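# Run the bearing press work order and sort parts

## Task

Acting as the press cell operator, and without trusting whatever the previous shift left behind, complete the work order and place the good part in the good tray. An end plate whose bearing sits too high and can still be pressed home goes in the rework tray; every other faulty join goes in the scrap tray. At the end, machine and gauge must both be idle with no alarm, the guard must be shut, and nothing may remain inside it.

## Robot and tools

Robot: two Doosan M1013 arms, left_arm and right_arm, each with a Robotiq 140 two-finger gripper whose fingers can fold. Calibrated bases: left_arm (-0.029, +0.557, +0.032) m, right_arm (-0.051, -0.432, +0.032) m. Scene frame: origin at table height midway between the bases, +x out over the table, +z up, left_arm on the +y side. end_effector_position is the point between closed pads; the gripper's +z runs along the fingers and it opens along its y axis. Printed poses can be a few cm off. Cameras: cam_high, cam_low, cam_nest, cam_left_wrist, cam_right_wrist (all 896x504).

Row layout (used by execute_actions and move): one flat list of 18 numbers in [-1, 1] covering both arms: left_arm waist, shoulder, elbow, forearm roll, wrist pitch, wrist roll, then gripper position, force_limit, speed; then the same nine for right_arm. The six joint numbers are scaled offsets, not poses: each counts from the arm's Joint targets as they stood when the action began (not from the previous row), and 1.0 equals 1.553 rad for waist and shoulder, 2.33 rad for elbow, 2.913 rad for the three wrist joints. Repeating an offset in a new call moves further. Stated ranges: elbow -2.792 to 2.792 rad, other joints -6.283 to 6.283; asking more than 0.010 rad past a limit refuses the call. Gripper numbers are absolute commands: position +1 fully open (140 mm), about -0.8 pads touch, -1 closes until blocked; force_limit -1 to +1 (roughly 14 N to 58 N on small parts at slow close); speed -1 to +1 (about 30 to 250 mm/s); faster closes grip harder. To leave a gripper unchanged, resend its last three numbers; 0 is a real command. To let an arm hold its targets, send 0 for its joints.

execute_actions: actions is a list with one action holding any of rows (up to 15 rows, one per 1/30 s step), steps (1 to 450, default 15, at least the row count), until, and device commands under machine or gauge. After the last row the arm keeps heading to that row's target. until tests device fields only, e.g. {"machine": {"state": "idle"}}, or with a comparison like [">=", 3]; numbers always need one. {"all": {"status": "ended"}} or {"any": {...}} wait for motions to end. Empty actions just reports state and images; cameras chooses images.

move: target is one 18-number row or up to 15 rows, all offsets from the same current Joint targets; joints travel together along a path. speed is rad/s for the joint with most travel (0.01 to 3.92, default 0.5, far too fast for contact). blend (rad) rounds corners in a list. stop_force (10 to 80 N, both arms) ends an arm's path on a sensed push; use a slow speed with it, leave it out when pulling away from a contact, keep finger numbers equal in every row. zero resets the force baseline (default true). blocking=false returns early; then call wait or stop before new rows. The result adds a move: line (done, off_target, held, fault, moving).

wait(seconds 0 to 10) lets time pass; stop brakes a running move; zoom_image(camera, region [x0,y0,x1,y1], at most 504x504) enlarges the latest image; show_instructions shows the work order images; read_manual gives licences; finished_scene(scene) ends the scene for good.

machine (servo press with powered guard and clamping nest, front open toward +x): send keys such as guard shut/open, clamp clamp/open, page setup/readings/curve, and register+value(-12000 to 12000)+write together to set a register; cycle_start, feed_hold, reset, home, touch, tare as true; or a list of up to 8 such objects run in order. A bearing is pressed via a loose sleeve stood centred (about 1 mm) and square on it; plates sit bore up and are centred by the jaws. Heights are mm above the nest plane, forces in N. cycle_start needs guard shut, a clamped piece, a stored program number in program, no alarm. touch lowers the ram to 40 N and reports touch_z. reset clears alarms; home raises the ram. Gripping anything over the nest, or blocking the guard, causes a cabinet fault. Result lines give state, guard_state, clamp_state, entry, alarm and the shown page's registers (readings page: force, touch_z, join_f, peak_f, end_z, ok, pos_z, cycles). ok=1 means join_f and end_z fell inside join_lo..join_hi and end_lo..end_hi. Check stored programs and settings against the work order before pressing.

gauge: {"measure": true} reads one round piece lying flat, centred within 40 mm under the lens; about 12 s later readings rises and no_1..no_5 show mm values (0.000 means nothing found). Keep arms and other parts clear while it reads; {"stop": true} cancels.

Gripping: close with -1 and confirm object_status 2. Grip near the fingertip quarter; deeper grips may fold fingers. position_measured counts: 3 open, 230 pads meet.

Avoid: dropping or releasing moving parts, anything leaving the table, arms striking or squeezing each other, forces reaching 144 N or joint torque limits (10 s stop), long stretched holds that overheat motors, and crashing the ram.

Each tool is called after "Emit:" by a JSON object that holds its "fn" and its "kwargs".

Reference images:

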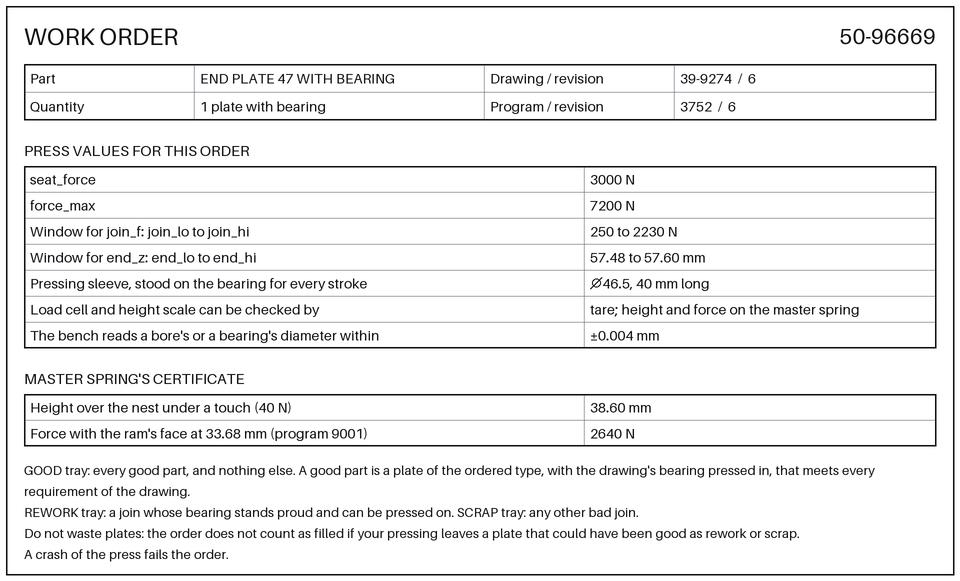

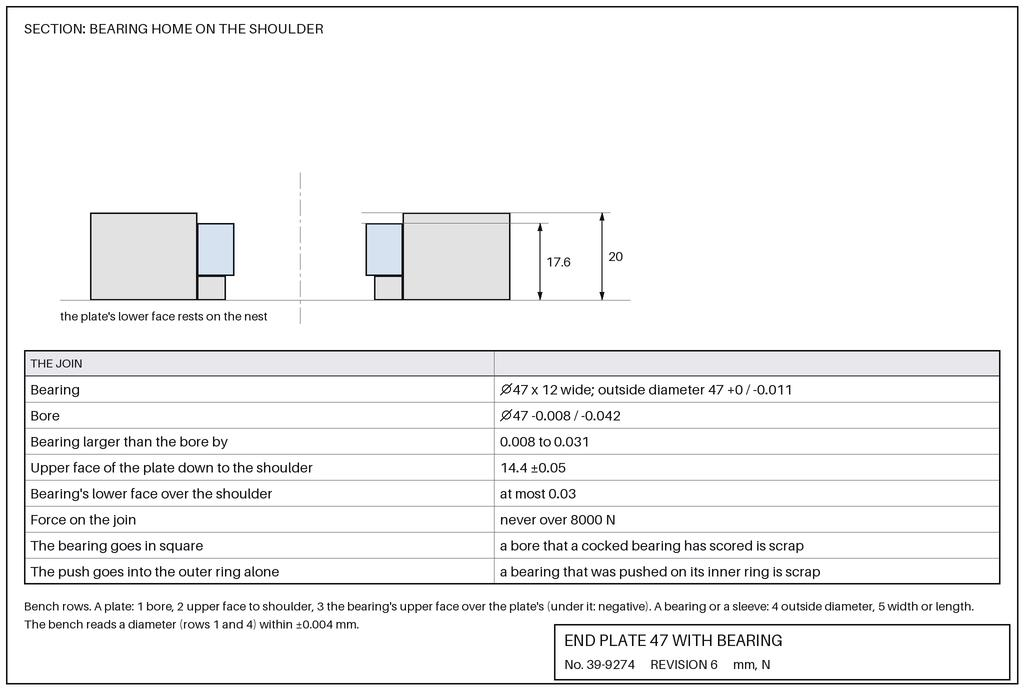

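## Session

Emit:
{"fn": "execute_actions", "kwargs": {"actions": []}}

Scene clock: 0.00 s.
left_arm: end_effector_position=(+0.8829, +0.5461, +0.3566) position_measured=3 object_status=3 end_effector_quat_wxyz=(-0.240, +0.498, +0.699, +0.453) | right_arm: end_effector_position=(+0.9669, -0.3507, +0.1804) position_measured=3 object_status=3 end_effector_quat_wxyz=(-0.404, +0.529, +0.700, +0.259)
Joint positions: left_arm=[-0.372 0.672 1.182 1.031 1.637 -0.827] | right_arm=[-0.2 1.18 0.499 0.888 1.955 -0.334]
Joint velocities: within noise
Joint torques (N m): no reading
External joint torques (N m): no reading
Flange force (N): no reading
Joint targets: left_arm=[-0.372 0.672 1.182 1.031 1.637 -0.827] | right_arm=[-0.200 1.180 0.499 0.888 1.955 -0.334]
Tool commands: left_gripper/position=+1.0 left_gripper/force_limit=+1.0 left_gripper/speed=+1.0 right_gripper/position=+1.0 right_gripper/force_limit=+1.0 right_gripper/speed=+1.0
machine.setup: program=+3752 ram_zero=+165.454 seat_force=+3000 force_max=+7200 join_lo=+250 join_hi=+2230 end_lo=+57.480 end_hi=+57.600 cell_gain=+1.022 cell_zero=-28 program_revision=+6 program_top=+57.600 stored1_number=+3752 stored1_revision=+6 stored2_number=+4198 stored2_revision=+5 stored3_number=+2576 stored3_revision=+4 stored4_number=+9001 stored4_revision=+1 stored5_number=+5733 stored5_revision=+2
machine: state=idle guard_state=shut clamp_state=clamped guard_answer=taken clamp_answer=taken page=setup entry=no_entry entries=0 alarm=no_alarm queue=idle queue_left=0
gauge: message=nothing_yet readings=0 no_1=0.000 no_2=0.000 no_3=0.000 no_4=0.000 no_5=0.000

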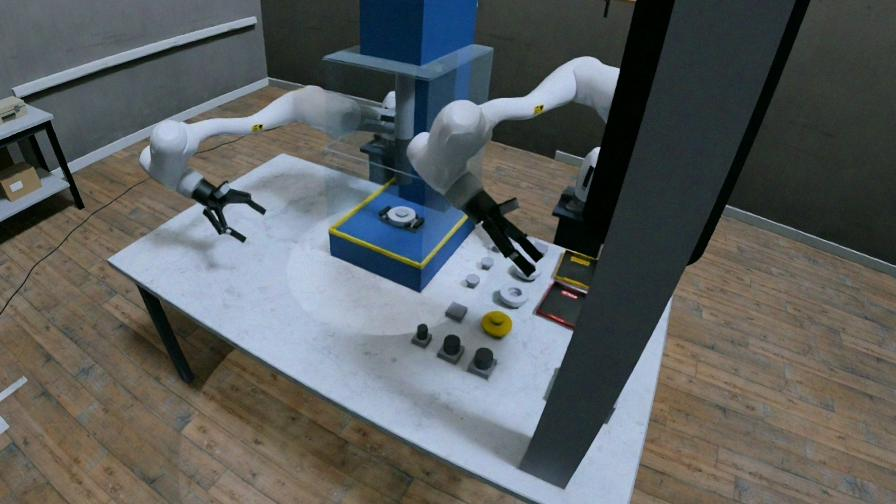

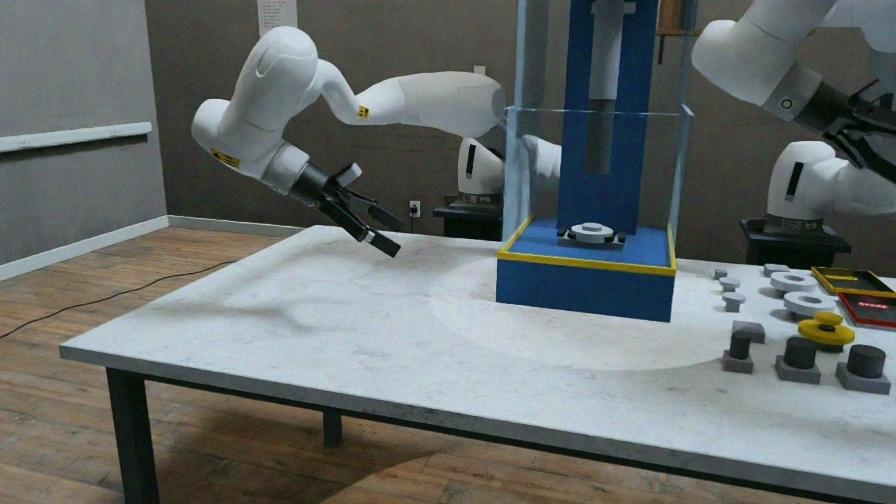

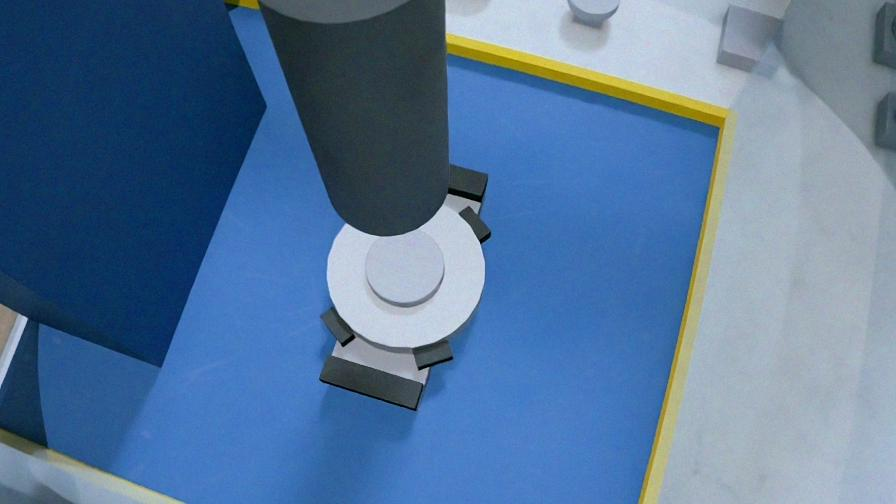

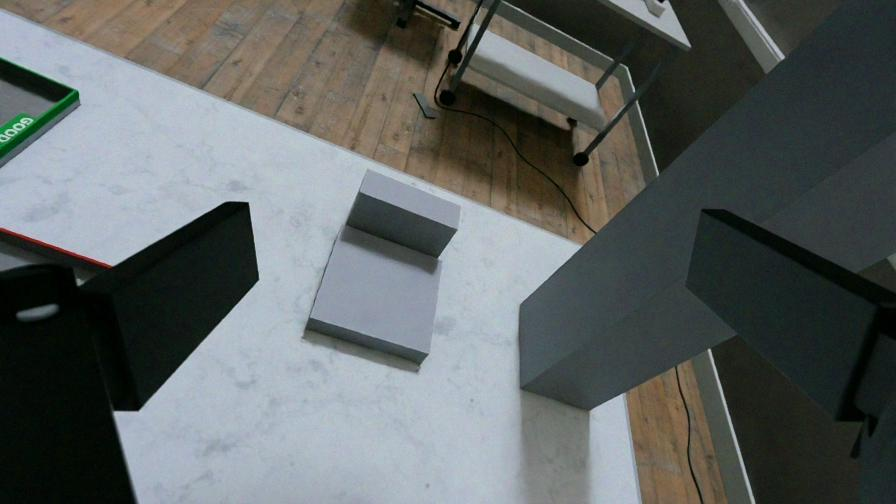

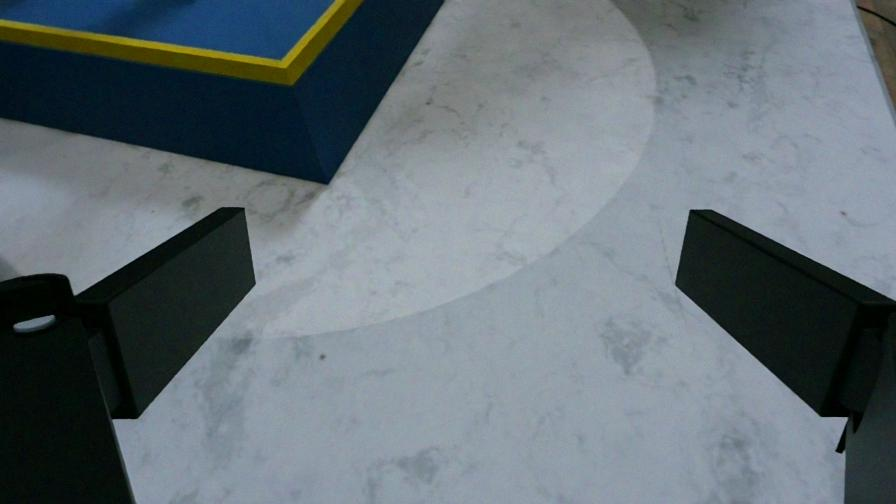

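Emit:
{"fn": "zoom_image", "kwargs": {"camera": "cam_nest", "region": [310, 190, 500, 380]}}

Emit:
{"fn": "zoom_image", "kwargs": {"camera": "cam_low", "region": [546, 200, 646, 260]}}

Emit:
{"fn": "zoom_image", "kwargs": {"camera": "cam_low", "region": [696, 230, 896, 410]}}

Emit:
{"fn": "zoom_image", "kwargs": {"camera": "cam_high", "region": [390, 210, 620, 390]}}

Scaled by 2.653.

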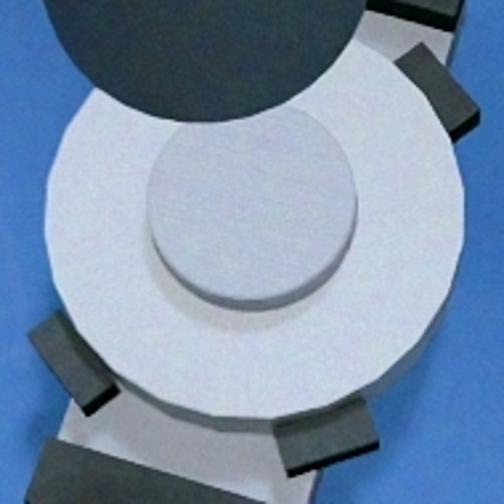

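Scaled by 5.040.

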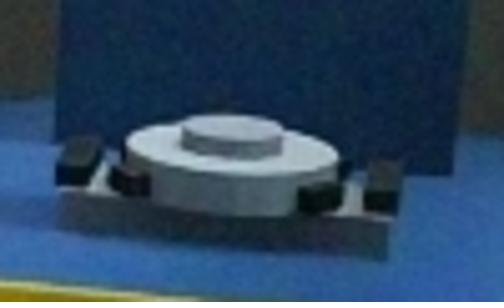

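Scaled by 2.520.

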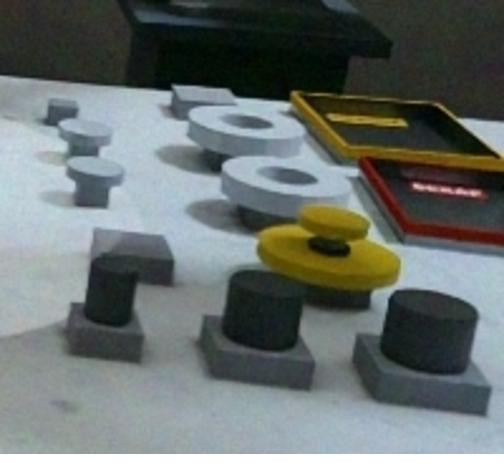

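Scaled by 2.191.

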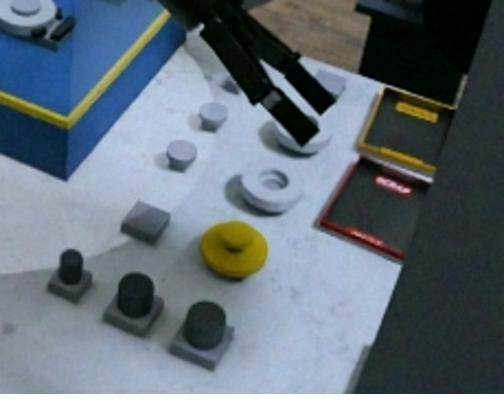

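Emit:
{"fn": "execute_actions", "kwargs": {"actions": [{"machine":{"page":"readings"},"steps":3}], "cameras": []}}

Emit:
{"fn": "execute_actions", "kwargs": {"actions": [{"machine":{"page":"curve"},"steps":3}], "cameras": []}}

Scene clock: 31.00 s.
left_arm: end_effector_position=(+0.8829, +0.5461, +0.3566) position_measured=3 object_status=3 end_effector_quat_wxyz=(-0.240, +0.498, +0.699, +0.453) | right_arm: end_effector_position=(+0.9669, -0.3507, +0.1804) position_measured=3 object_status=3 end_effector_quat_wxyz=(-0.404, +0.529, +0.700, +0.259)
Joint positions: left_arm=[-0.372 0.672 1.182 1.031 1.637 -0.827] | right_arm=[-0.2 1.18 0.499 0.888 1.955 -0.334]
Joint velocities: within noise
Joint torques (N m): left_arm=[-2.48 -110.99 -40.1 4.26 0.81 0.13] | right_arm=[3.82 -144.44 -40.54 4.81 0.97 -0.09]
External joint torques (N m): left_arm=[2.69 4.92 -1.06 0.14 0.05 -0.11] | right_arm=[-3.78 6.36 -0.83 -0.08 -0.06 0.08]
Flange force (N): left_arm=[-6.1 10.0 1.1] | right_arm=[0.0 0.0 0.0]
Joint targets: left_arm=[-0.372 0.672 1.182 1.031 1.637 -0.827] | right_arm=[-0.200 1.180 0.499 0.888 1.955 -0.334]
Tool commands: left_gripper/position=+1.0 left_gripper/force_limit=+1.0 left_gripper/speed=+1.0 right_gripper/position=+1.0 right_gripper/force_limit=+1.0 right_gripper/speed=+1.0
machine.readings: force=+0 touch_z=+0.000 join_f=+0 peak_f=+0 end_z=+0.000 ok=+0 pos_z=+154.546 cycles=+0
machine: state=idle guard_state=shut clamp_state=clamped guard_answer=taken clamp_answer=taken page=readings entry=no_entry entries=0 alarm=no_alarm queue=done queue_left=0
gauge: message=nothing_yet readings=0 no_1=0.000 no_2=0.000 no_3=0.000 no_4=0.000 no_5=0.000
No camera images: "cameras" was empty.

Scene clock: 31.30 s.
left_arm: end_effector_position=(+0.8829, +0.5461, +0.3566) position_measured=3 object_status=3 end_effector_quat_wxyz=(-0.240, +0.498, +0.699, +0.453) | right_arm: end_effector_position=(+0.9669, -0.3507, +0.1804) position_measured=3 object_status=3 end_effector_quat_wxyz=(-0.404, +0.529, +0.700, +0.259)
Joint positions: left_arm=[-0.372 0.672 1.182 1.031 1.637 -0.827] | right_arm=[-0.2 1.18 0.499 0.888 1.955 -0.334]
Joint velocities: within noise
Joint torques (N m): left_arm=[-2.68 -111.22 -39.96 4.31 0.8 0.11] | right_arm=[2.92 -144.39 -40.58 4.83 1.03 -0.09]
External joint torques (N m): left_arm=[2.76 4.58 -1.39 0.12 0.07 -0.09] | right_arm=[-2.57 6.43 -0.77 -0.12 -0.11 0.09]
Flange force (N): left_arm=[-5.9 10.6 0.9] | right_arm=[0.0 0.0 0.0]
Joint targets: left_arm=[-0.372 0.672 1.182 1.031 1.637 -0.827] | right_arm=[-0.200 1.180 0.499 0.888 1.955 -0.334]
Tool commands: left_gripper/position=+1.0 left_gripper/force_limit=+1.0 left_gripper/speed=+1.0 right_gripper/position=+1.0 right_gripper/force_limit=+1.0 right_gripper/speed=+1.0
machine.curve: curve1_z=+0.000 curve1_f=+0 curve2_z=+0.000 curve2_f=+0 curve3_z=+0.000 curve3_f=+0 curve4_z=+0.000 curve4_f=+0 curve5_z=+0.000 curve5_f=+0 curve6_z=+0.000 curve6_f=+0 curve7_z=+0.000 curve7_f=+0 curve8_z=+0.000 curve8_f=+0
machine: state=idle guard_state=shut clamp_state=clamped guard_answer=taken clamp_answer=taken page=curve entry=no_entry entries=0 alarm=no_alarm queue=done queue_left=0
gauge: message=nothing_yet readings=0 no_1=0.000 no_2=0.000 no_3=0.000 no_4=0.000 no_5=0.000
No camera images: "cameras" was empty.

Emit:
{"fn": "move", "kwargs": {"target": [0.0786,-0.3136,0.212,-0.3539,-0.4216,0.8232,1,1,1,-0.2576,-0.6954,0.6438,0,0,0,1,1,1], "speed": 0.8, "cameras": ["cam_left_wrist","cam_high","cam_low"]}}

Scene clock: 65.53 s.
left_arm: end_effector_position=(+0.8565, +0.3689, +0.4207) position_measured=3 object_status=3 end_effector_quat_wxyz=(+0.052, +0.900, -0.112, +0.419) | right_arm: end_effector_position=(+0.3828, -0.3940, +0.4149) position_measured=3 object_status=3 end_effector_quat_wxyz=(-0.514, +0.661, +0.470, +0.280)
Joint positions: left_arm=[-0.25 0.185 1.676 0 0.409 1.57] | right_arm=[-0.6 0.1 1.999 0.888 1.955 -0.334]
Joint velocities: within noise
Joint torques (N m): left_arm=[-2.87 -64.28 -41.96 4.07 -2.3 0.1] | right_arm=[3.75 -51.06 -36.32 4.16 1.91 -0.09]
External joint torques (N m): left_arm=[2.87 2.51 -0.98 0.13 0.16 -0.1] | right_arm=[-3.6 4.07 -0.21 -0.08 -0.07 0.07]
Flange force (N): left_arm=[4.0 -4.0 4.2] | right_arm=[-5.1 3.6 -7.4]
Joint targets: left_arm=[-0.250 0.185 1.676 0.000 0.409 1.570] | right_arm=[-0.600 0.100 1.999 0.888 1.955 -0.334]
machine.curve: curve1_z=+0.000 curve1_f=+0 curve2_z=+0.000 curve2_f=+0 curve3_z=+0.000 curve3_f=+0 curve4_z=+0.000 curve4_f=+0 curve5_z=+0.000 curve5_f=+0 curve6_z=+0.000 curve6_f=+0 curve7_z=+0.000 curve7_f=+0 curve8_z=+0.000 curve8_f=+0
machine: state=idle guard_state=shut clamp_state=clamped guard_answer=taken clamp_answer=taken page=curve entry=no_entry entries=0 alarm=no_alarm queue=done queue_left=0
gauge: message=nothing_yet readings=0 no_1=0.000 no_2=0.000 no_3=0.000 no_4=0.000 no_5=0.000
move: done
Images, in order (width x height): cam_high 896x504, cam_low 896x504, cam_left_wrist 896x504.

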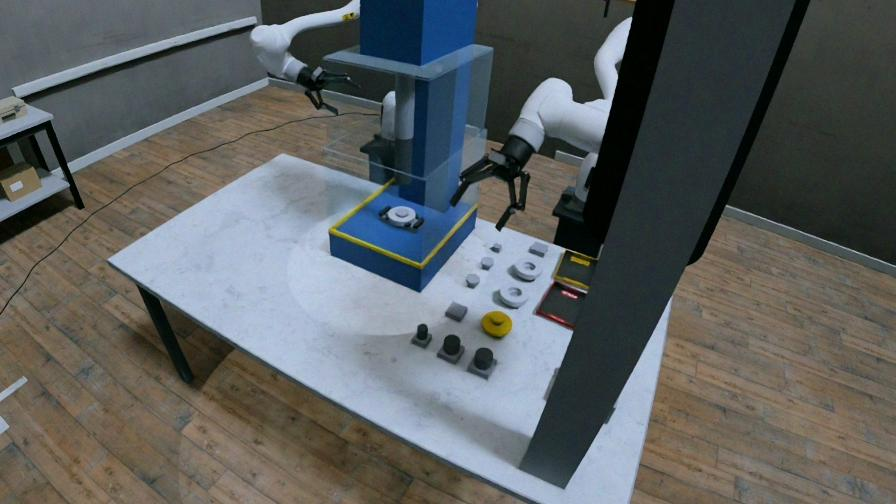

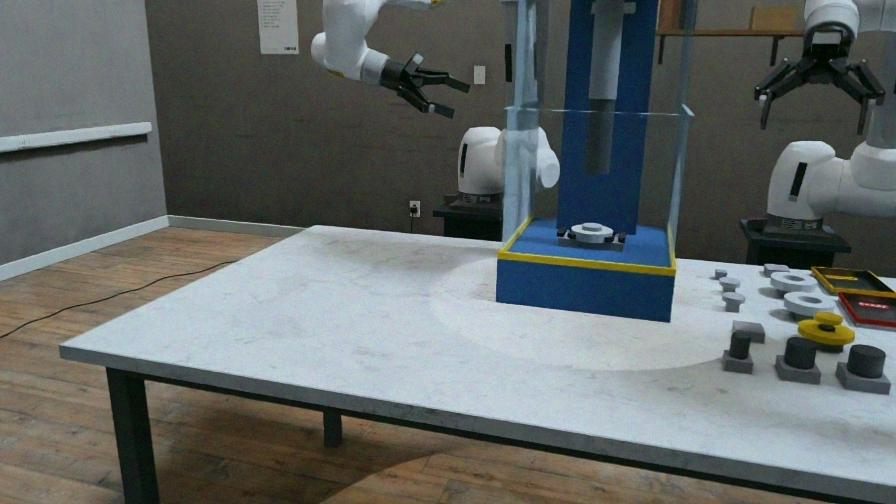

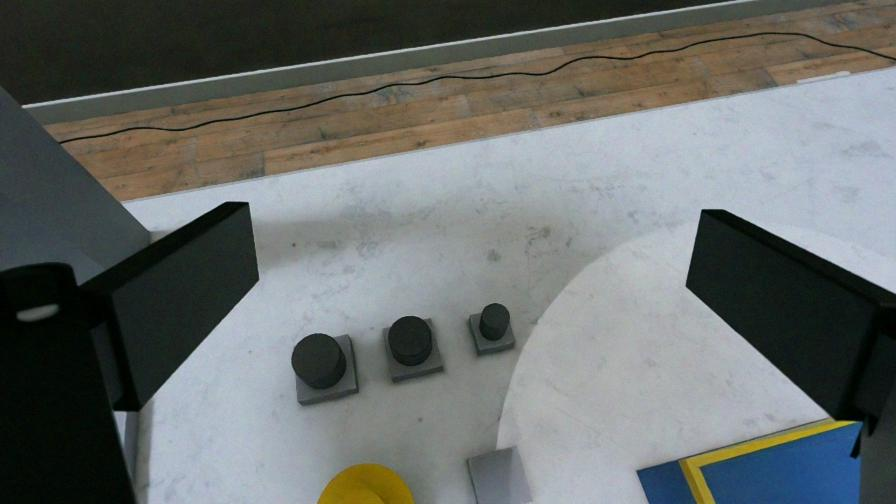

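Emit:
{"fn": "execute_actions", "kwargs": {"actions": [{"machine":[{"guard":"open","page":"setup"}],"rows":[[0,0,0,0,0,0,0.11,-1,-1,0,0,0,0,0,0,1,1,1]],"steps":75,"until":{"machine":{"guard_state":"open"}}}], "cameras": []}}

Emit:
{"fn": "move", "kwargs": {"target": [-0.0271,0.1151,0.0991,-0.3862,0.1857,0.6934,0.11,-1,-1,0,0,0,0,0,0,1,1,1], "speed": 0.8, "cameras": ["cam_left_wrist","cam_low"]}}

Emit:
{"fn": "zoom_image", "kwargs": {"camera": "cam_left_wrist", "region": [370, 40, 580, 240]}}

Scene clock: 86.07 s.
left_arm: end_effector_position=(+0.8565, +0.3689, +0.4208) position_measured=115 object_status=0 end_effector_quat_wxyz=(+0.052, +0.900, -0.112, +0.419) | right_arm: end_effector_position=(+0.3828, -0.3940, +0.4149) position_measured=3 object_status=3 end_effector_quat_wxyz=(-0.514, +0.661, +0.470, +0.280)
Joint positions: left_arm=[-0.25 0.185 1.676 0 0.409 1.57] | right_arm=[-0.6 0.1 1.999 0.888 1.955 -0.334]
Joint velocities: within noise
Joint torques (N m): left_arm=[-2.54 -64.59 -41.59 4.04 -2.31 0.11] | right_arm=[3.61 -50.13 -35.96 4.14 1.91 -0.1]
External joint torques (N m): left_arm=[2.76 1.65 -1.71 0.18 0.11 -0.11] | right_arm=[-3.54 3.26 -0.55 -0.06 -0.08 0.08]
Flange force (N): left_arm=[5.0 -3.6 3.4] | right_arm=[-4.1 2.7 -7.3]
Joint targets: left_arm=[-0.250 0.185 1.676 0.000 0.409 1.570] | right_arm=[-0.600 0.100 1.999 0.888 1.955 -0.334]
machine.setup: program=+3752 ram_zero=+165.454 seat_force=+3000 force_max=+7200 join_lo=+250 join_hi=+2230 end_lo=+57.480 end_hi=+57.600 cell_gain=+1.022 cell_zero=-28 program_revision=+6 program_top=+57.600 stored1_number=+3752 stored1_revision=+6 stored2_number=+4198 stored2_revision=+5 stored3_number=+2576 stored3_revision=+4 stored4_number=+9001 stored4_revision=+1 stored5_number=+5733 stored5_revision=+2
machine: state=idle guard_state=open clamp_state=clamped guard_answer=taken clamp_answer=taken page=setup entry=no_entry entries=0 alarm=no_alarm queue=done queue_left=0
gauge: message=nothing_yet readings=0 no_1=0.000 no_2=0.000 no_3=0.000 no_4=0.000 no_5=0.000
No camera images: "cameras" was empty.

Scene clock: 89.10 s.
left_arm: end_effector_position=(+0.6027, +0.1502, +0.1908) position_measured=115 object_status=3 end_effector_quat_wxyz=(+0.299, +0.641, -0.641, +0.299) | right_arm: end_effector_position=(+0.3828, -0.3940, +0.4149) position_measured=3 object_status=3 end_effector_quat_wxyz=(-0.514, +0.661, +0.470, +0.280)
Joint positions: left_arm=[-0.292 0.363 1.907 -1.125 0.95 3.59] | right_arm=[-0.6 0.1 1.999 0.888 1.955 -0.334]
Joint velocities: within noise
Joint torques (N m): left_arm=[-2.58 -70.73 -29.8 -0.3 0.87 0.04] | right_arm=[3.41 -50.21 -36.02 4.1 1.91 -0.04]
External joint torques (N m): left_arm=[2.69 2.33 -1.06 0.15 0.06 -0.05] | right_arm=[-3.21 3.52 -0.48 -0.02 -0.08 0.02]
Flange force (N): left_arm=[-3.0 -6.4 -1.2] | right_arm=[-4.1 3.3 -6.9]
Joint targets: left_arm=[-0.292 0.363 1.907 -1.125 0.950 3.590] | right_arm=[-0.600 0.100 1.999 0.888 1.955 -0.334]
machine.setup: program=+3752 ram_zero=+165.454 seat_force=+3000 force_max=+7200 join_lo=+250 join_hi=+2230 end_lo=+57.480 end_hi=+57.600 cell_gain=+1.022 cell_zero=-28 program_revision=+6 program_top=+57.600 stored1_number=+3752 stored1_revision=+6 stored2_number=+4198 stored2_revision=+5 stored3_number=+2576 stored3_revision=+4 stored4_number=+9001 stored4_revision=+1 stored5_number=+5733 stored5_revision=+2
machine: state=idle guard_state=open clamp_state=clamped guard_answer=taken clamp_answer=taken page=setup entry=no_entry entries=0 alarm=no_alarm queue=done queue_left=0
gauge: message=nothing_yet readings=0 no_1=0.000 no_2=0.000 no_3=0.000 no_4=0.000 no_5=0.000
move: done
Images, in order (width x height): cam_low 896x504, cam_left_wrist 896x504.

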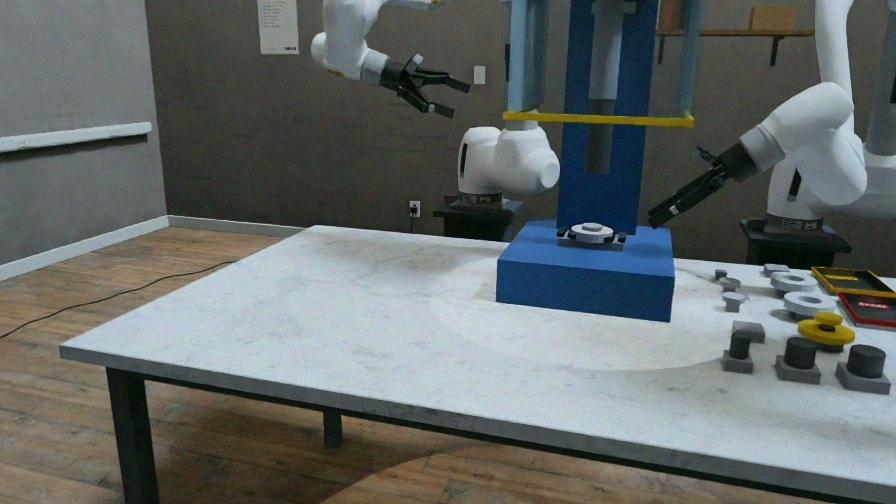

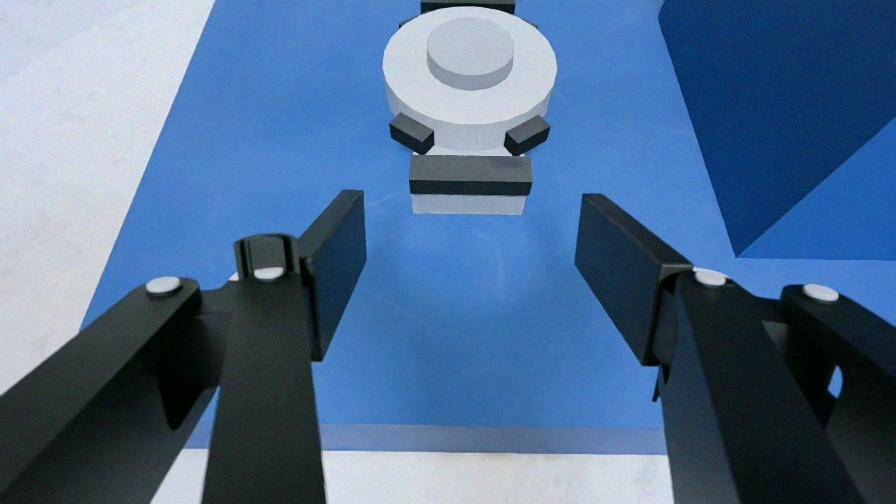

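Scaled by 2.400.

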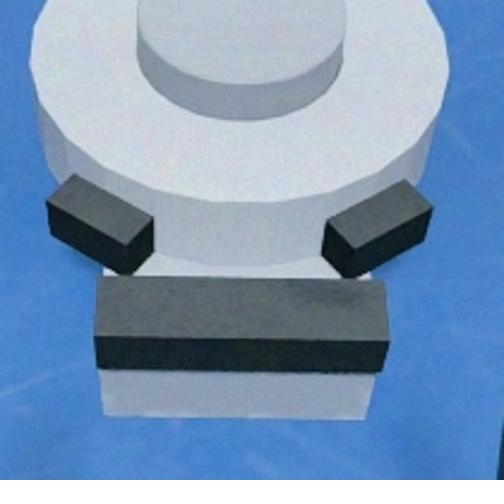

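Emit:
{"fn": "move", "kwargs": {"target": [[-0.1226,0.0391,-0.037,-0.0181,-0.0426,-0.0371,0.11,-1,-1,0,0,0,0,0,0,1,1,1],[-0.1226,0.0496,-0.0332,-0.0255,-0.0458,-0.0261,0.11,-1,-1,0,0,0,0,0,0,1,1,1]], "speed": [0.25,0.05], "cameras": ["cam_left_wrist","cam_nest"]}}

Emit:
{"fn": "zoom_image", "kwargs": {"camera": "cam_left_wrist", "region": [390, 180, 560, 340]}}

Scene clock: 114.00 s.
left_arm: end_effector_position=(+0.6014, +0.0132, +0.1721) position_measured=115 object_status=3 end_effector_quat_wxyz=(+0.299, +0.641, -0.641, +0.299) | right_arm: end_effector_position=(+0.3828, -0.3940, +0.4149) position_measured=3 object_status=3 end_effector_quat_wxyz=(-0.514, +0.661, +0.470, +0.280)
Joint positions: left_arm=[-0.483 0.44 1.829 -1.199 0.817 3.514] | right_arm=[-0.6 0.1 1.999 0.888 1.955 -0.334]
Joint velocities: within noise
Joint torques (N m): left_arm=[-2.53 -78.87 -30.21 -0.38 0.73 0.09] | right_arm=[3.35 -50.09 -36.16 4.18 1.87 -0.05]
External joint torques (N m): left_arm=[2.69 2.75 -0.95 0.13 0.05 -0.09] | right_arm=[-3.31 3.51 -0.29 -0.11 -0.04 0.03]
Flange force (N): left_arm=[-2.2 -7.0 0.4] | right_arm=[-4.5 2.9 -6.9]
Joint targets: left_arm=[-0.483 0.441 1.829 -1.199 0.817 3.514] | right_arm=[-0.600 0.100 1.999 0.888 1.955 -0.334]
machine.setup: program=+3752 ram_zero=+165.454 seat_force=+3000 force_max=+7200 join_lo=+250 join_hi=+2230 end_lo=+57.480 end_hi=+57.600 cell_gain=+1.022 cell_zero=-28 program_revision=+6 program_top=+57.600 stored1_number=+3752 stored1_revision=+6 stored2_number=+4198 stored2_revision=+5 stored3_number=+2576 stored3_revision=+4 stored4_number=+9001 stored4_revision=+1 stored5_number=+5733 stored5_revision=+2
machine: state=idle guard_state=open clamp_state=clamped guard_answer=taken clamp_answer=taken page=setup entry=no_entry entries=0 alarm=no_alarm queue=done queue_left=0
gauge: message=nothing_yet readings=0 no_1=0.000 no_2=0.000 no_3=0.000 no_4=0.000 no_5=0.000
move: done
Images, in order (width x height): cam_nest 896x504, cam_left_wrist 896x504.

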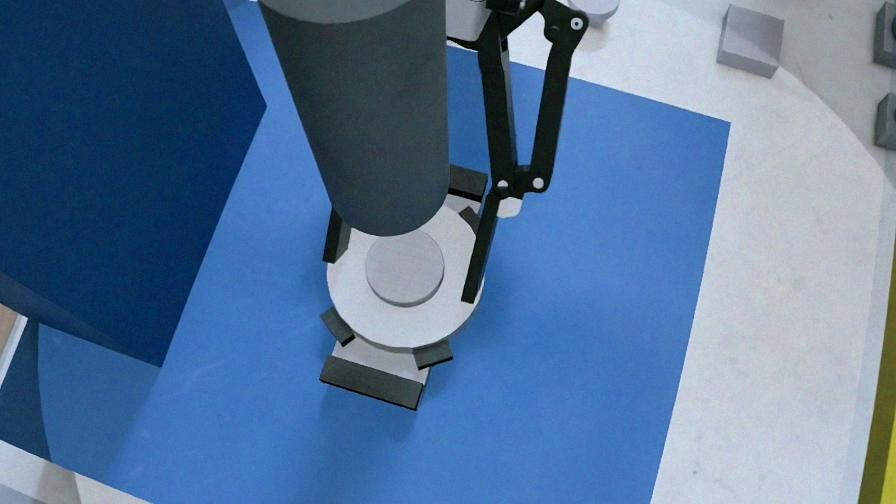

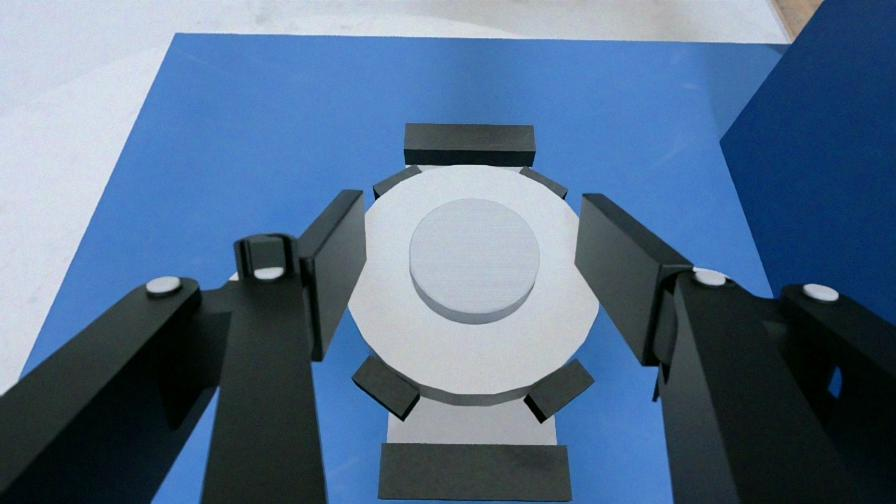

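Scaled by 2.965.

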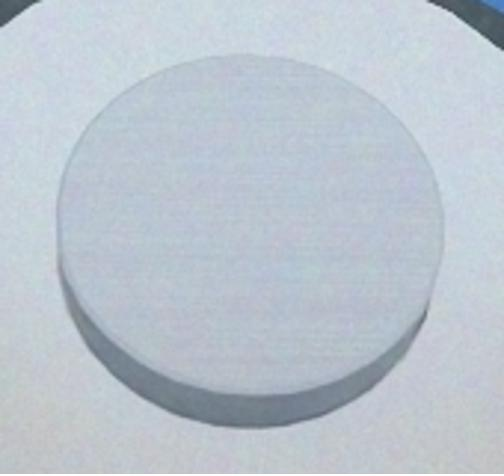

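Emit:
{"fn": "execute_actions", "kwargs": {"actions": [{"rows":[[0,0,0,0,0,0,-1,0,-1,0,0,0,0,0,0,1,1,1]],"steps":45}], "cameras": []}}

Emit:
{"fn": "move", "kwargs": {"target": [0,-0.007,-0.0026,0.005,0.0021,-0.0073,-1,0,-1,0,0,0,0,0,0,1,1,1], "speed": 0.01, "stop_force": 15, "cameras": ["cam_left_wrist","cam_nest"]}}

Scene clock: 124.50 s.
left_arm: end_effector_position=(+0.6014, +0.0132, +0.1721) position_measured=162 object_status=2 end_effector_quat_wxyz=(+0.299, +0.641, -0.641, +0.299) | right_arm: end_effector_position=(+0.3828, -0.3940, +0.4149) position_measured=3 object_status=3 end_effector_quat_wxyz=(-0.514, +0.661, +0.470, +0.280)
Joint positions: left_arm=[-0.483 0.441 1.829 -1.199 0.817 3.514] | right_arm=[-0.6 0.1 1.999 0.888 1.955 -0.334]
Joint velocities: within noise
Joint torques (N m): left_arm=[2.97 -62.74 -46.97 -4.88 -13.19 0.41] | right_arm=[3.52 -49.92 -36.26 4.16 1.82 -0.01]
External joint torques (N m): left_arm=[-2.72 -13.66 15.78 4.62 13.98 -0.41] | right_arm=[-3.4 2.77 -0.36 -0.06 0.02 -0.01]
Flange force (N): left_arm=[-2.4 32.7 -36.0] | right_arm=[-4.1 1.7 -6.7]
Joint targets: left_arm=[-0.483 0.441 1.829 -1.199 0.817 3.514] | right_arm=[-0.600 0.100 1.999 0.888 1.955 -0.334]
machine.setup: program=+3752 ram_zero=+165.454 seat_force=+3000 force_max=+7200 join_lo=+250 join_hi=+2230 end_lo=+57.480 end_hi=+57.600 cell_gain=+1.022 cell_zero=-28 program_revision=+6 program_top=+57.600 stored1_number=+3752 stored1_revision=+6 stored2_number=+4198 stored2_revision=+5 stored3_number=+2576 stored3_revision=+4 stored4_number=+9001 stored4_revision=+1 stored5_number=+5733 stored5_revision=+2
machine: state=idle guard_state=open clamp_state=clamped guard_answer=taken clamp_answer=taken page=setup entry=no_entry entries=0 alarm=no_alarm queue=done queue_left=0
gauge: message=nothing_yet readings=0 no_1=0.000 no_2=0.000 no_3=0.000 no_4=0.000 no_5=0.000
No camera images: "cameras" was empty.

Scene clock: 125.20 s.
left_arm: end_effector_position=(+0.6013, +0.0134, +0.1724) position_measured=162 object_status=2 end_effector_quat_wxyz=(+0.299, +0.641, -0.641, +0.299) | right_arm: end_effector_position=(+0.3828, -0.3940, +0.4149) position_measured=3 object_status=3 end_effector_quat_wxyz=(-0.514, +0.661, +0.470, +0.280)
Joint positions: left_arm=[-0.483 0.44 1.829 -1.198 0.817 3.513] | right_arm=[-0.6 0.1 1.999 0.888 1.955 -0.334]
Joint velocities: within noise
Joint torques (N m): left_arm=[11.77 -78.8 -47.94 -4.4 -10.28 0.33] | right_arm=[3.92 -49.87 -35.95 4.16 1.92 -0.07]
External joint torques (N m): left_arm=[-11.58 2.87 16.82 4.15 11.06 -0.33] | right_arm=[-3.77 2.97 -0.58 -0.08 -0.08 0.05]
Flange force (N): left_arm=[-4.6 24.0 -5.9] | right_arm=[-4.3 2.0 -7.5]
Joint targets: left_arm=[-0.483 0.440 1.829 -1.198 0.817 3.513] | right_arm=[-0.600 0.100 1.999 0.888 1.955 -0.334]
machine.setup: program=+3752 ram_zero=+165.454 seat_force=+3000 force_max=+7200 join_lo=+250 join_hi=+2230 end_lo=+57.480 end_hi=+57.600 cell_gain=+1.022 cell_zero=-28 program_revision=+6 program_top=+57.600 stored1_number=+3752 stored1_revision=+6 stored2_number=+4198 stored2_revision=+5 stored3_number=+2576 stored3_revision=+4 stored4_number=+9001 stored4_revision=+1 stored5_number=+5733 stored5_revision=+2
machine: state=idle guard_state=open clamp_state=clamped guard_answer=taken clamp_answer=taken page=setup entry=no_entry entries=0 alarm=no_alarm queue=done queue_left=0
gauge: message=nothing_yet readings=0 no_1=0.000 no_2=0.000 no_3=0.000 no_4=0.000 no_5=0.000
move: contact (left_arm); left_arm: the wrist roll is farthest, 0.020 rad from its target
Images, in order (width x height): cam_nest 896x504, cam_left_wrist 896x504.

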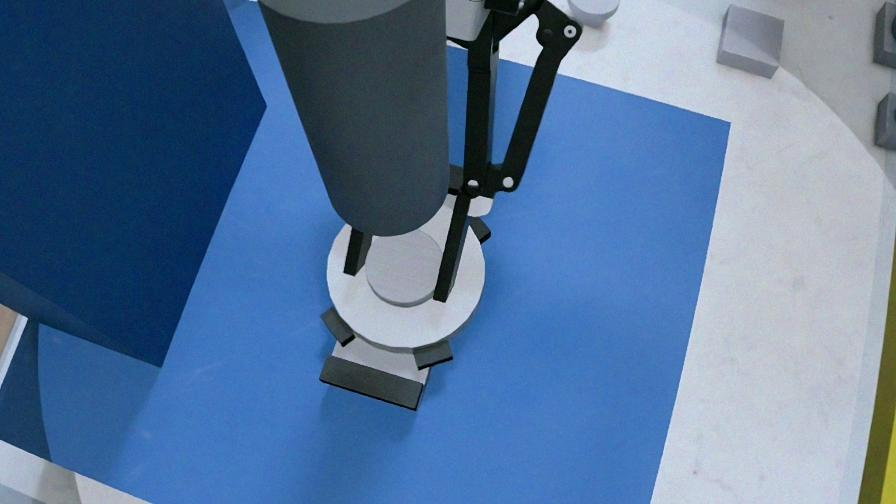

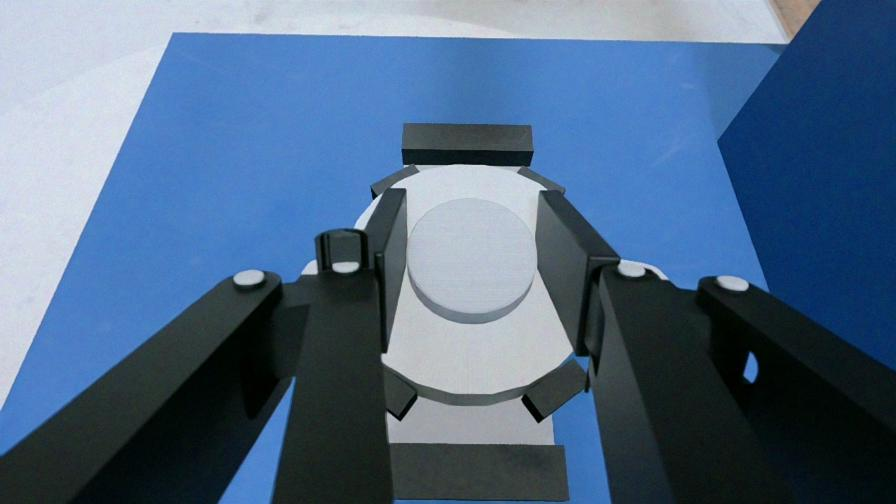

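Emit:
{"fn": "move", "kwargs": {"target": [[0,0,0,0,0,0,0.11,-1,-1,0,0,0,0,0,0,1,1,1],[0,-0.0119,-0.0044,0.0085,0.0036,-0.0124,0.11,-1,-1,0,0,0,0,0,0,1,1,1],[0.1229,-0.0307,0.0403,0.0149,0.0392,0.0437,0.11,-1,-1,0,0,0,0,0,0,1,1,1],[0.1229,-0.0307,0.0403,0.0149,0.0392,0.0437,0.62,-1,-1,0,0,0,0,0,0,1,1,1]], "speed": [0.1,0.08,0.25,0.1], "cameras": ["cam_left_wrist"]}}

Emit:
{"fn": "execute_actions", "kwargs": {"actions": [{"machine":{"clamp":"open"},"steps":60}], "cameras": ["cam_nest"]}}

Scene clock: 160.80 s.
left_arm: end_effector_position=(+0.6027, +0.1506, +0.1651) position_measured=50 object_status=0 end_effector_quat_wxyz=(+0.299, +0.641, -0.640, +0.299) | right_arm: end_effector_position=(+0.3828, -0.3940, +0.4149) position_measured=3 object_status=3 end_effector_quat_wxyz=(-0.514, +0.661, +0.470, +0.280)
Joint positions: left_arm=[-0.292 0.392 1.923 -1.155 0.931 3.64] | right_arm=[-0.6 0.1 1.999 0.888 1.955 -0.334]
Joint velocities: within noise
Joint torques (N m): left_arm=[-2.31 -72.09 -28.55 -0.34 0.98 0.1] | right_arm=[3.4 -50.49 -35.82 4.12 1.88 -0.04]
External joint torques (N m): left_arm=[2.4 2.88 -0.75 0.14 0.04 -0.1] | right_arm=[-3.44 3.67 -0.71 -0.04 -0.05 0.02]
Flange force (N): left_arm=[-3.5 -6.2 -0.2] | right_arm=[-4.1 3.5 -7.6]
Joint targets: left_arm=[-0.292 0.392 1.923 -1.155 0.931 3.640] | right_arm=[-0.600 0.100 1.999 0.888 1.955 -0.334]
machine.setup: program=+3752 ram_zero=+165.454 seat_force=+3000 force_max=+7200 join_lo=+250 join_hi=+2230 end_lo=+57.480 end_hi=+57.600 cell_gain=+1.022 cell_zero=-28 program_revision=+6 program_top=+57.600 stored1_number=+3752 stored1_revision=+6 stored2_number=+4198 stored2_revision=+5 stored3_number=+2576 stored3_revision=+4 stored4_number=+9001 stored4_revision=+1 stored5_number=+5733 stored5_revision=+2
machine: state=idle guard_state=open clamp_state=clamped guard_answer=taken clamp_answer=taken page=setup entry=no_entry entries=0 alarm=no_alarm queue=done queue_left=0
gauge: message=nothing_yet readings=0 no_1=0.000 no_2=0.000 no_3=0.000 no_4=0.000 no_5=0.000
move: done
Images, in order (width x height): cam_left_wrist 896x504.

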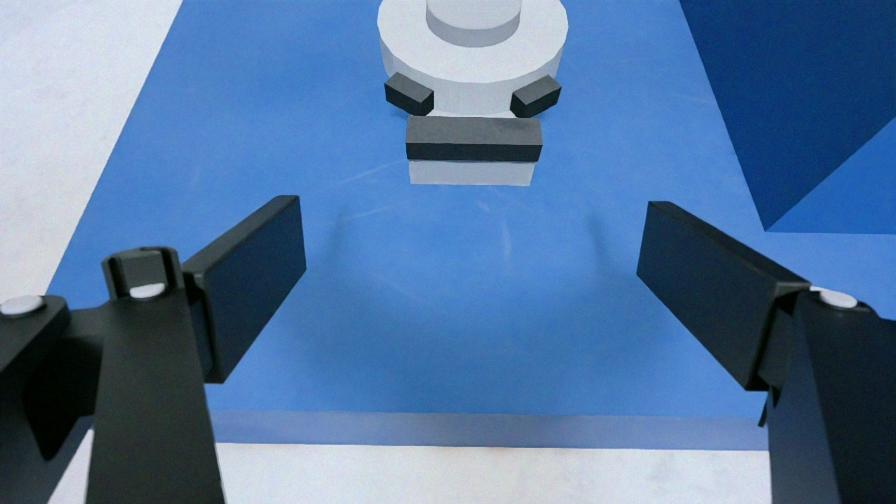

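Scene clock: 163.00 s.
left_arm: end_effector_position=(+0.6027, +0.1506, +0.1651) position_measured=50 object_status=3 end_effector_quat_wxyz=(+0.299, +0.641, -0.640, +0.299) | right_arm: end_effector_position=(+0.3828, -0.3940, +0.4149) position_measured=3 object_status=3 end_effector_quat_wxyz=(-0.514, +0.661, +0.470, +0.280)
Joint positions: left_arm=[-0.292 0.392 1.923 -1.155 0.931 3.64] | right_arm=[-0.6 0.1 1.999 0.888 1.955 -0.334]
Joint velocities: within noise
Joint torques (N m): left_arm=[-2.51 -72.08 -28.69 -0.39 0.96 0.14] | right_arm=[3.72 -49.69 -35.86 4.09 1.9 -0.08]
External joint torques (N m): left_arm=[2.66 2.25 -0.72 0.18 0.06 -0.14] | right_arm=[-3.68 2.98 -0.62 -0.01 -0.07 0.06]
Flange force (N): left_arm=[-3.2 -5.6 -1.2] | right_arm=[-4.0 2.2 -7.4]
Joint targets: left_arm=[-0.292 0.392 1.923 -1.155 0.931 3.640] | right_arm=[-0.600 0.100 1.999 0.888 1.955 -0.334]
Tool commands: left_gripper/position=+0.62 left_gripper/force_limit=-1.0 left_gripper/speed=-1.0 right_gripper/position=+1.0 right_gripper/force_limit=+1.0 right_gripper/speed=+1.0
machine.setup: program=+3752 ram_zero=+165.454 seat_force=+3000 force_max=+7200 join_lo=+250 join_hi=+2230 end_lo=+57.480 end_hi=+57.600 cell_gain=+1.022 cell_zero=-28 program_revision=+6 program_top=+57.600 stored1_number=+3752 stored1_revision=+6 stored2_number=+4198 stored2_revision=+5 stored3_number=+2576 stored3_revision=+4 stored4_number=+9001 stored4_revision=+1 stored5_number=+5733 stored5_revision=+2
machine: state=idle guard_state=open clamp_state=open guard_answer=taken clamp_answer=taken page=setup entry=no_entry entries=0 alarm=no_alarm queue=done queue_left=0
gauge: message=nothing_yet readings=0 no_1=0.000 no_2=0.000 no_3=0.000 no_4=0.000 no_5=0.000
Images, in order (width x height): cam_nest 896x504.

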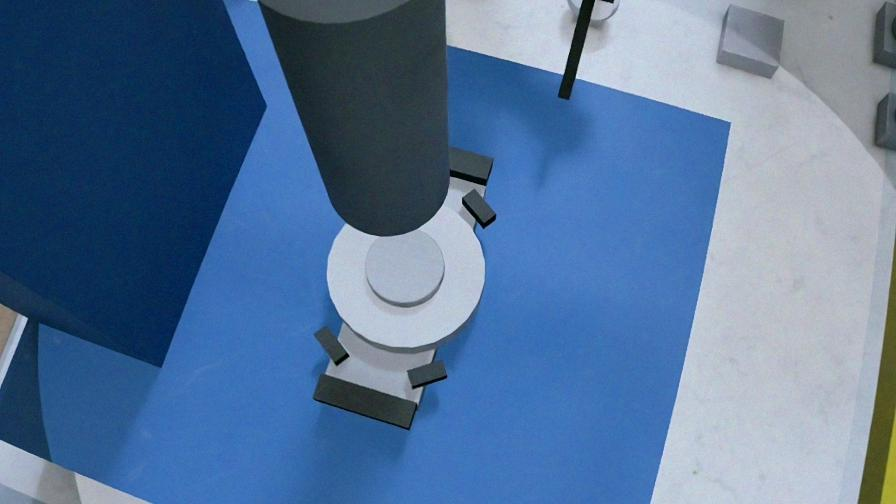

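Emit:
{"fn": "move", "kwargs": {"target": [[-0.129,0.0382,-0.041,-0.0193,-0.0428,-0.0405,0.62,-1,-1,0,0,0,0,0,0,1,1,1],[-0.129,0.0518,-0.0365,-0.0292,-0.0465,-0.0263,0.62,-1,-1,0,0,0,0,0,0,1,1,1]], "speed": [0.2,0.08], "cameras": ["cam_left_wrist","cam_nest"]}}

Scene clock: 178.63 s.
left_arm: end_effector_position=(+0.6012, +0.0060, +0.1460) position_measured=50 object_status=3 end_effector_quat_wxyz=(+0.299, +0.641, -0.641, +0.299) | right_arm: end_effector_position=(+0.3828, -0.3940, +0.4149) position_measured=3 object_status=3 end_effector_quat_wxyz=(-0.514, +0.661, +0.470, +0.280)
Joint positions: left_arm=[-0.492 0.473 1.838 -1.24 0.796 3.563] | right_arm=[-0.6 0.1 1.999 0.888 1.955 -0.334]
Joint velocities: within noise
Joint torques (N m): left_arm=[-2.58 -80.36 -28.95 -0.43 0.81 0.09] | right_arm=[3.65 -50.47 -35.99 4.13 1.91 -0.09]
External joint torques (N m): left_arm=[2.61 3.37 -0.69 0.09 0.06 -0.09] | right_arm=[-3.74 4.09 -0.47 -0.05 -0.08 0.07]
Flange force (N): left_arm=[-2.9 -7.0 1.3] | right_arm=[-4.8 3.7 -7.9]
Joint targets: left_arm=[-0.492 0.473 1.838 -1.240 0.796 3.564] | right_arm=[-0.600 0.100 1.999 0.888 1.955 -0.334]
machine.setup: program=+3752 ram_zero=+165.454 seat_force=+3000 force_max=+7200 join_lo=+250 join_hi=+2230 end_lo=+57.480 end_hi=+57.600 cell_gain=+1.022 cell_zero=-28 program_revision=+6 program_top=+57.600 stored1_number=+3752 stored1_revision=+6 stored2_number=+4198 stored2_revision=+5 stored3_number=+2576 stored3_revision=+4 stored4_number=+9001 stored4_revision=+1 stored5_number=+5733 stored5_revision=+2
machine: state=idle guard_state=open clamp_state=open guard_answer=taken clamp_answer=taken page=setup entry=no_entry entries=0 alarm=no_alarm queue=done queue_left=0
gauge: message=nothing_yet readings=0 no_1=0.000 no_2=0.000 no_3=0.000 no_4=0.000 no_5=0.000
move: done
Images, in order (width x height): cam_nest 896x504, cam_left_wrist 896x504.

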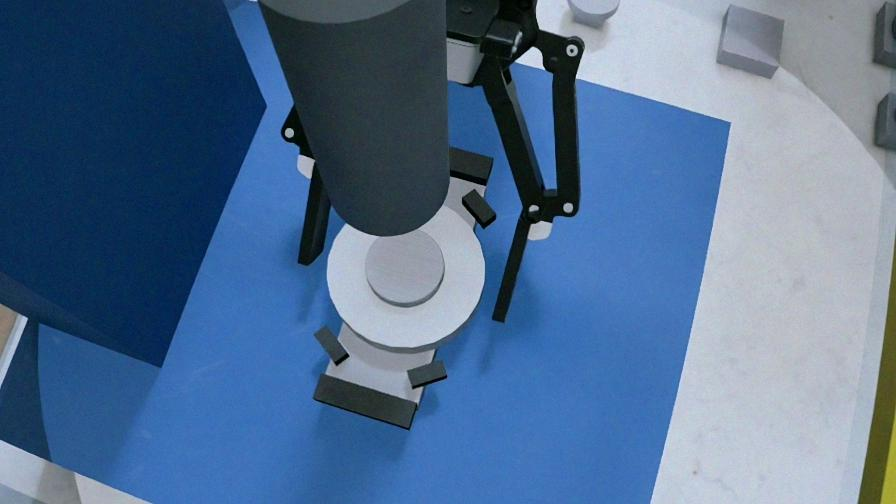

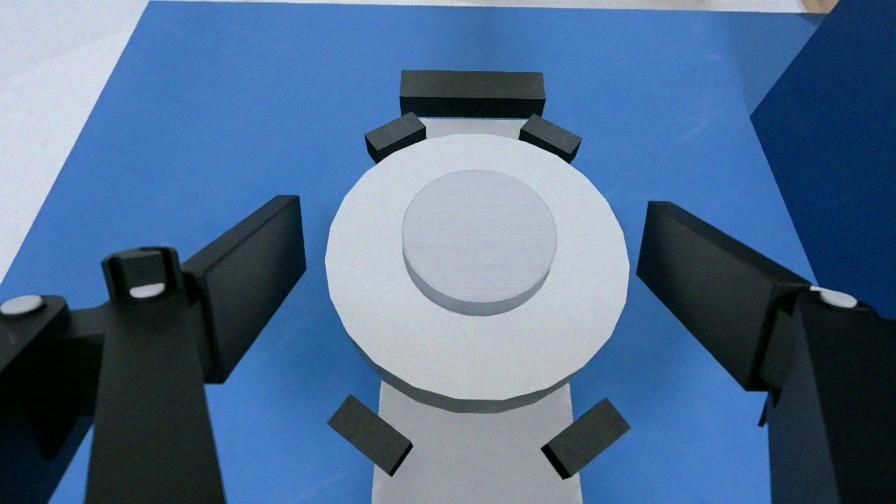

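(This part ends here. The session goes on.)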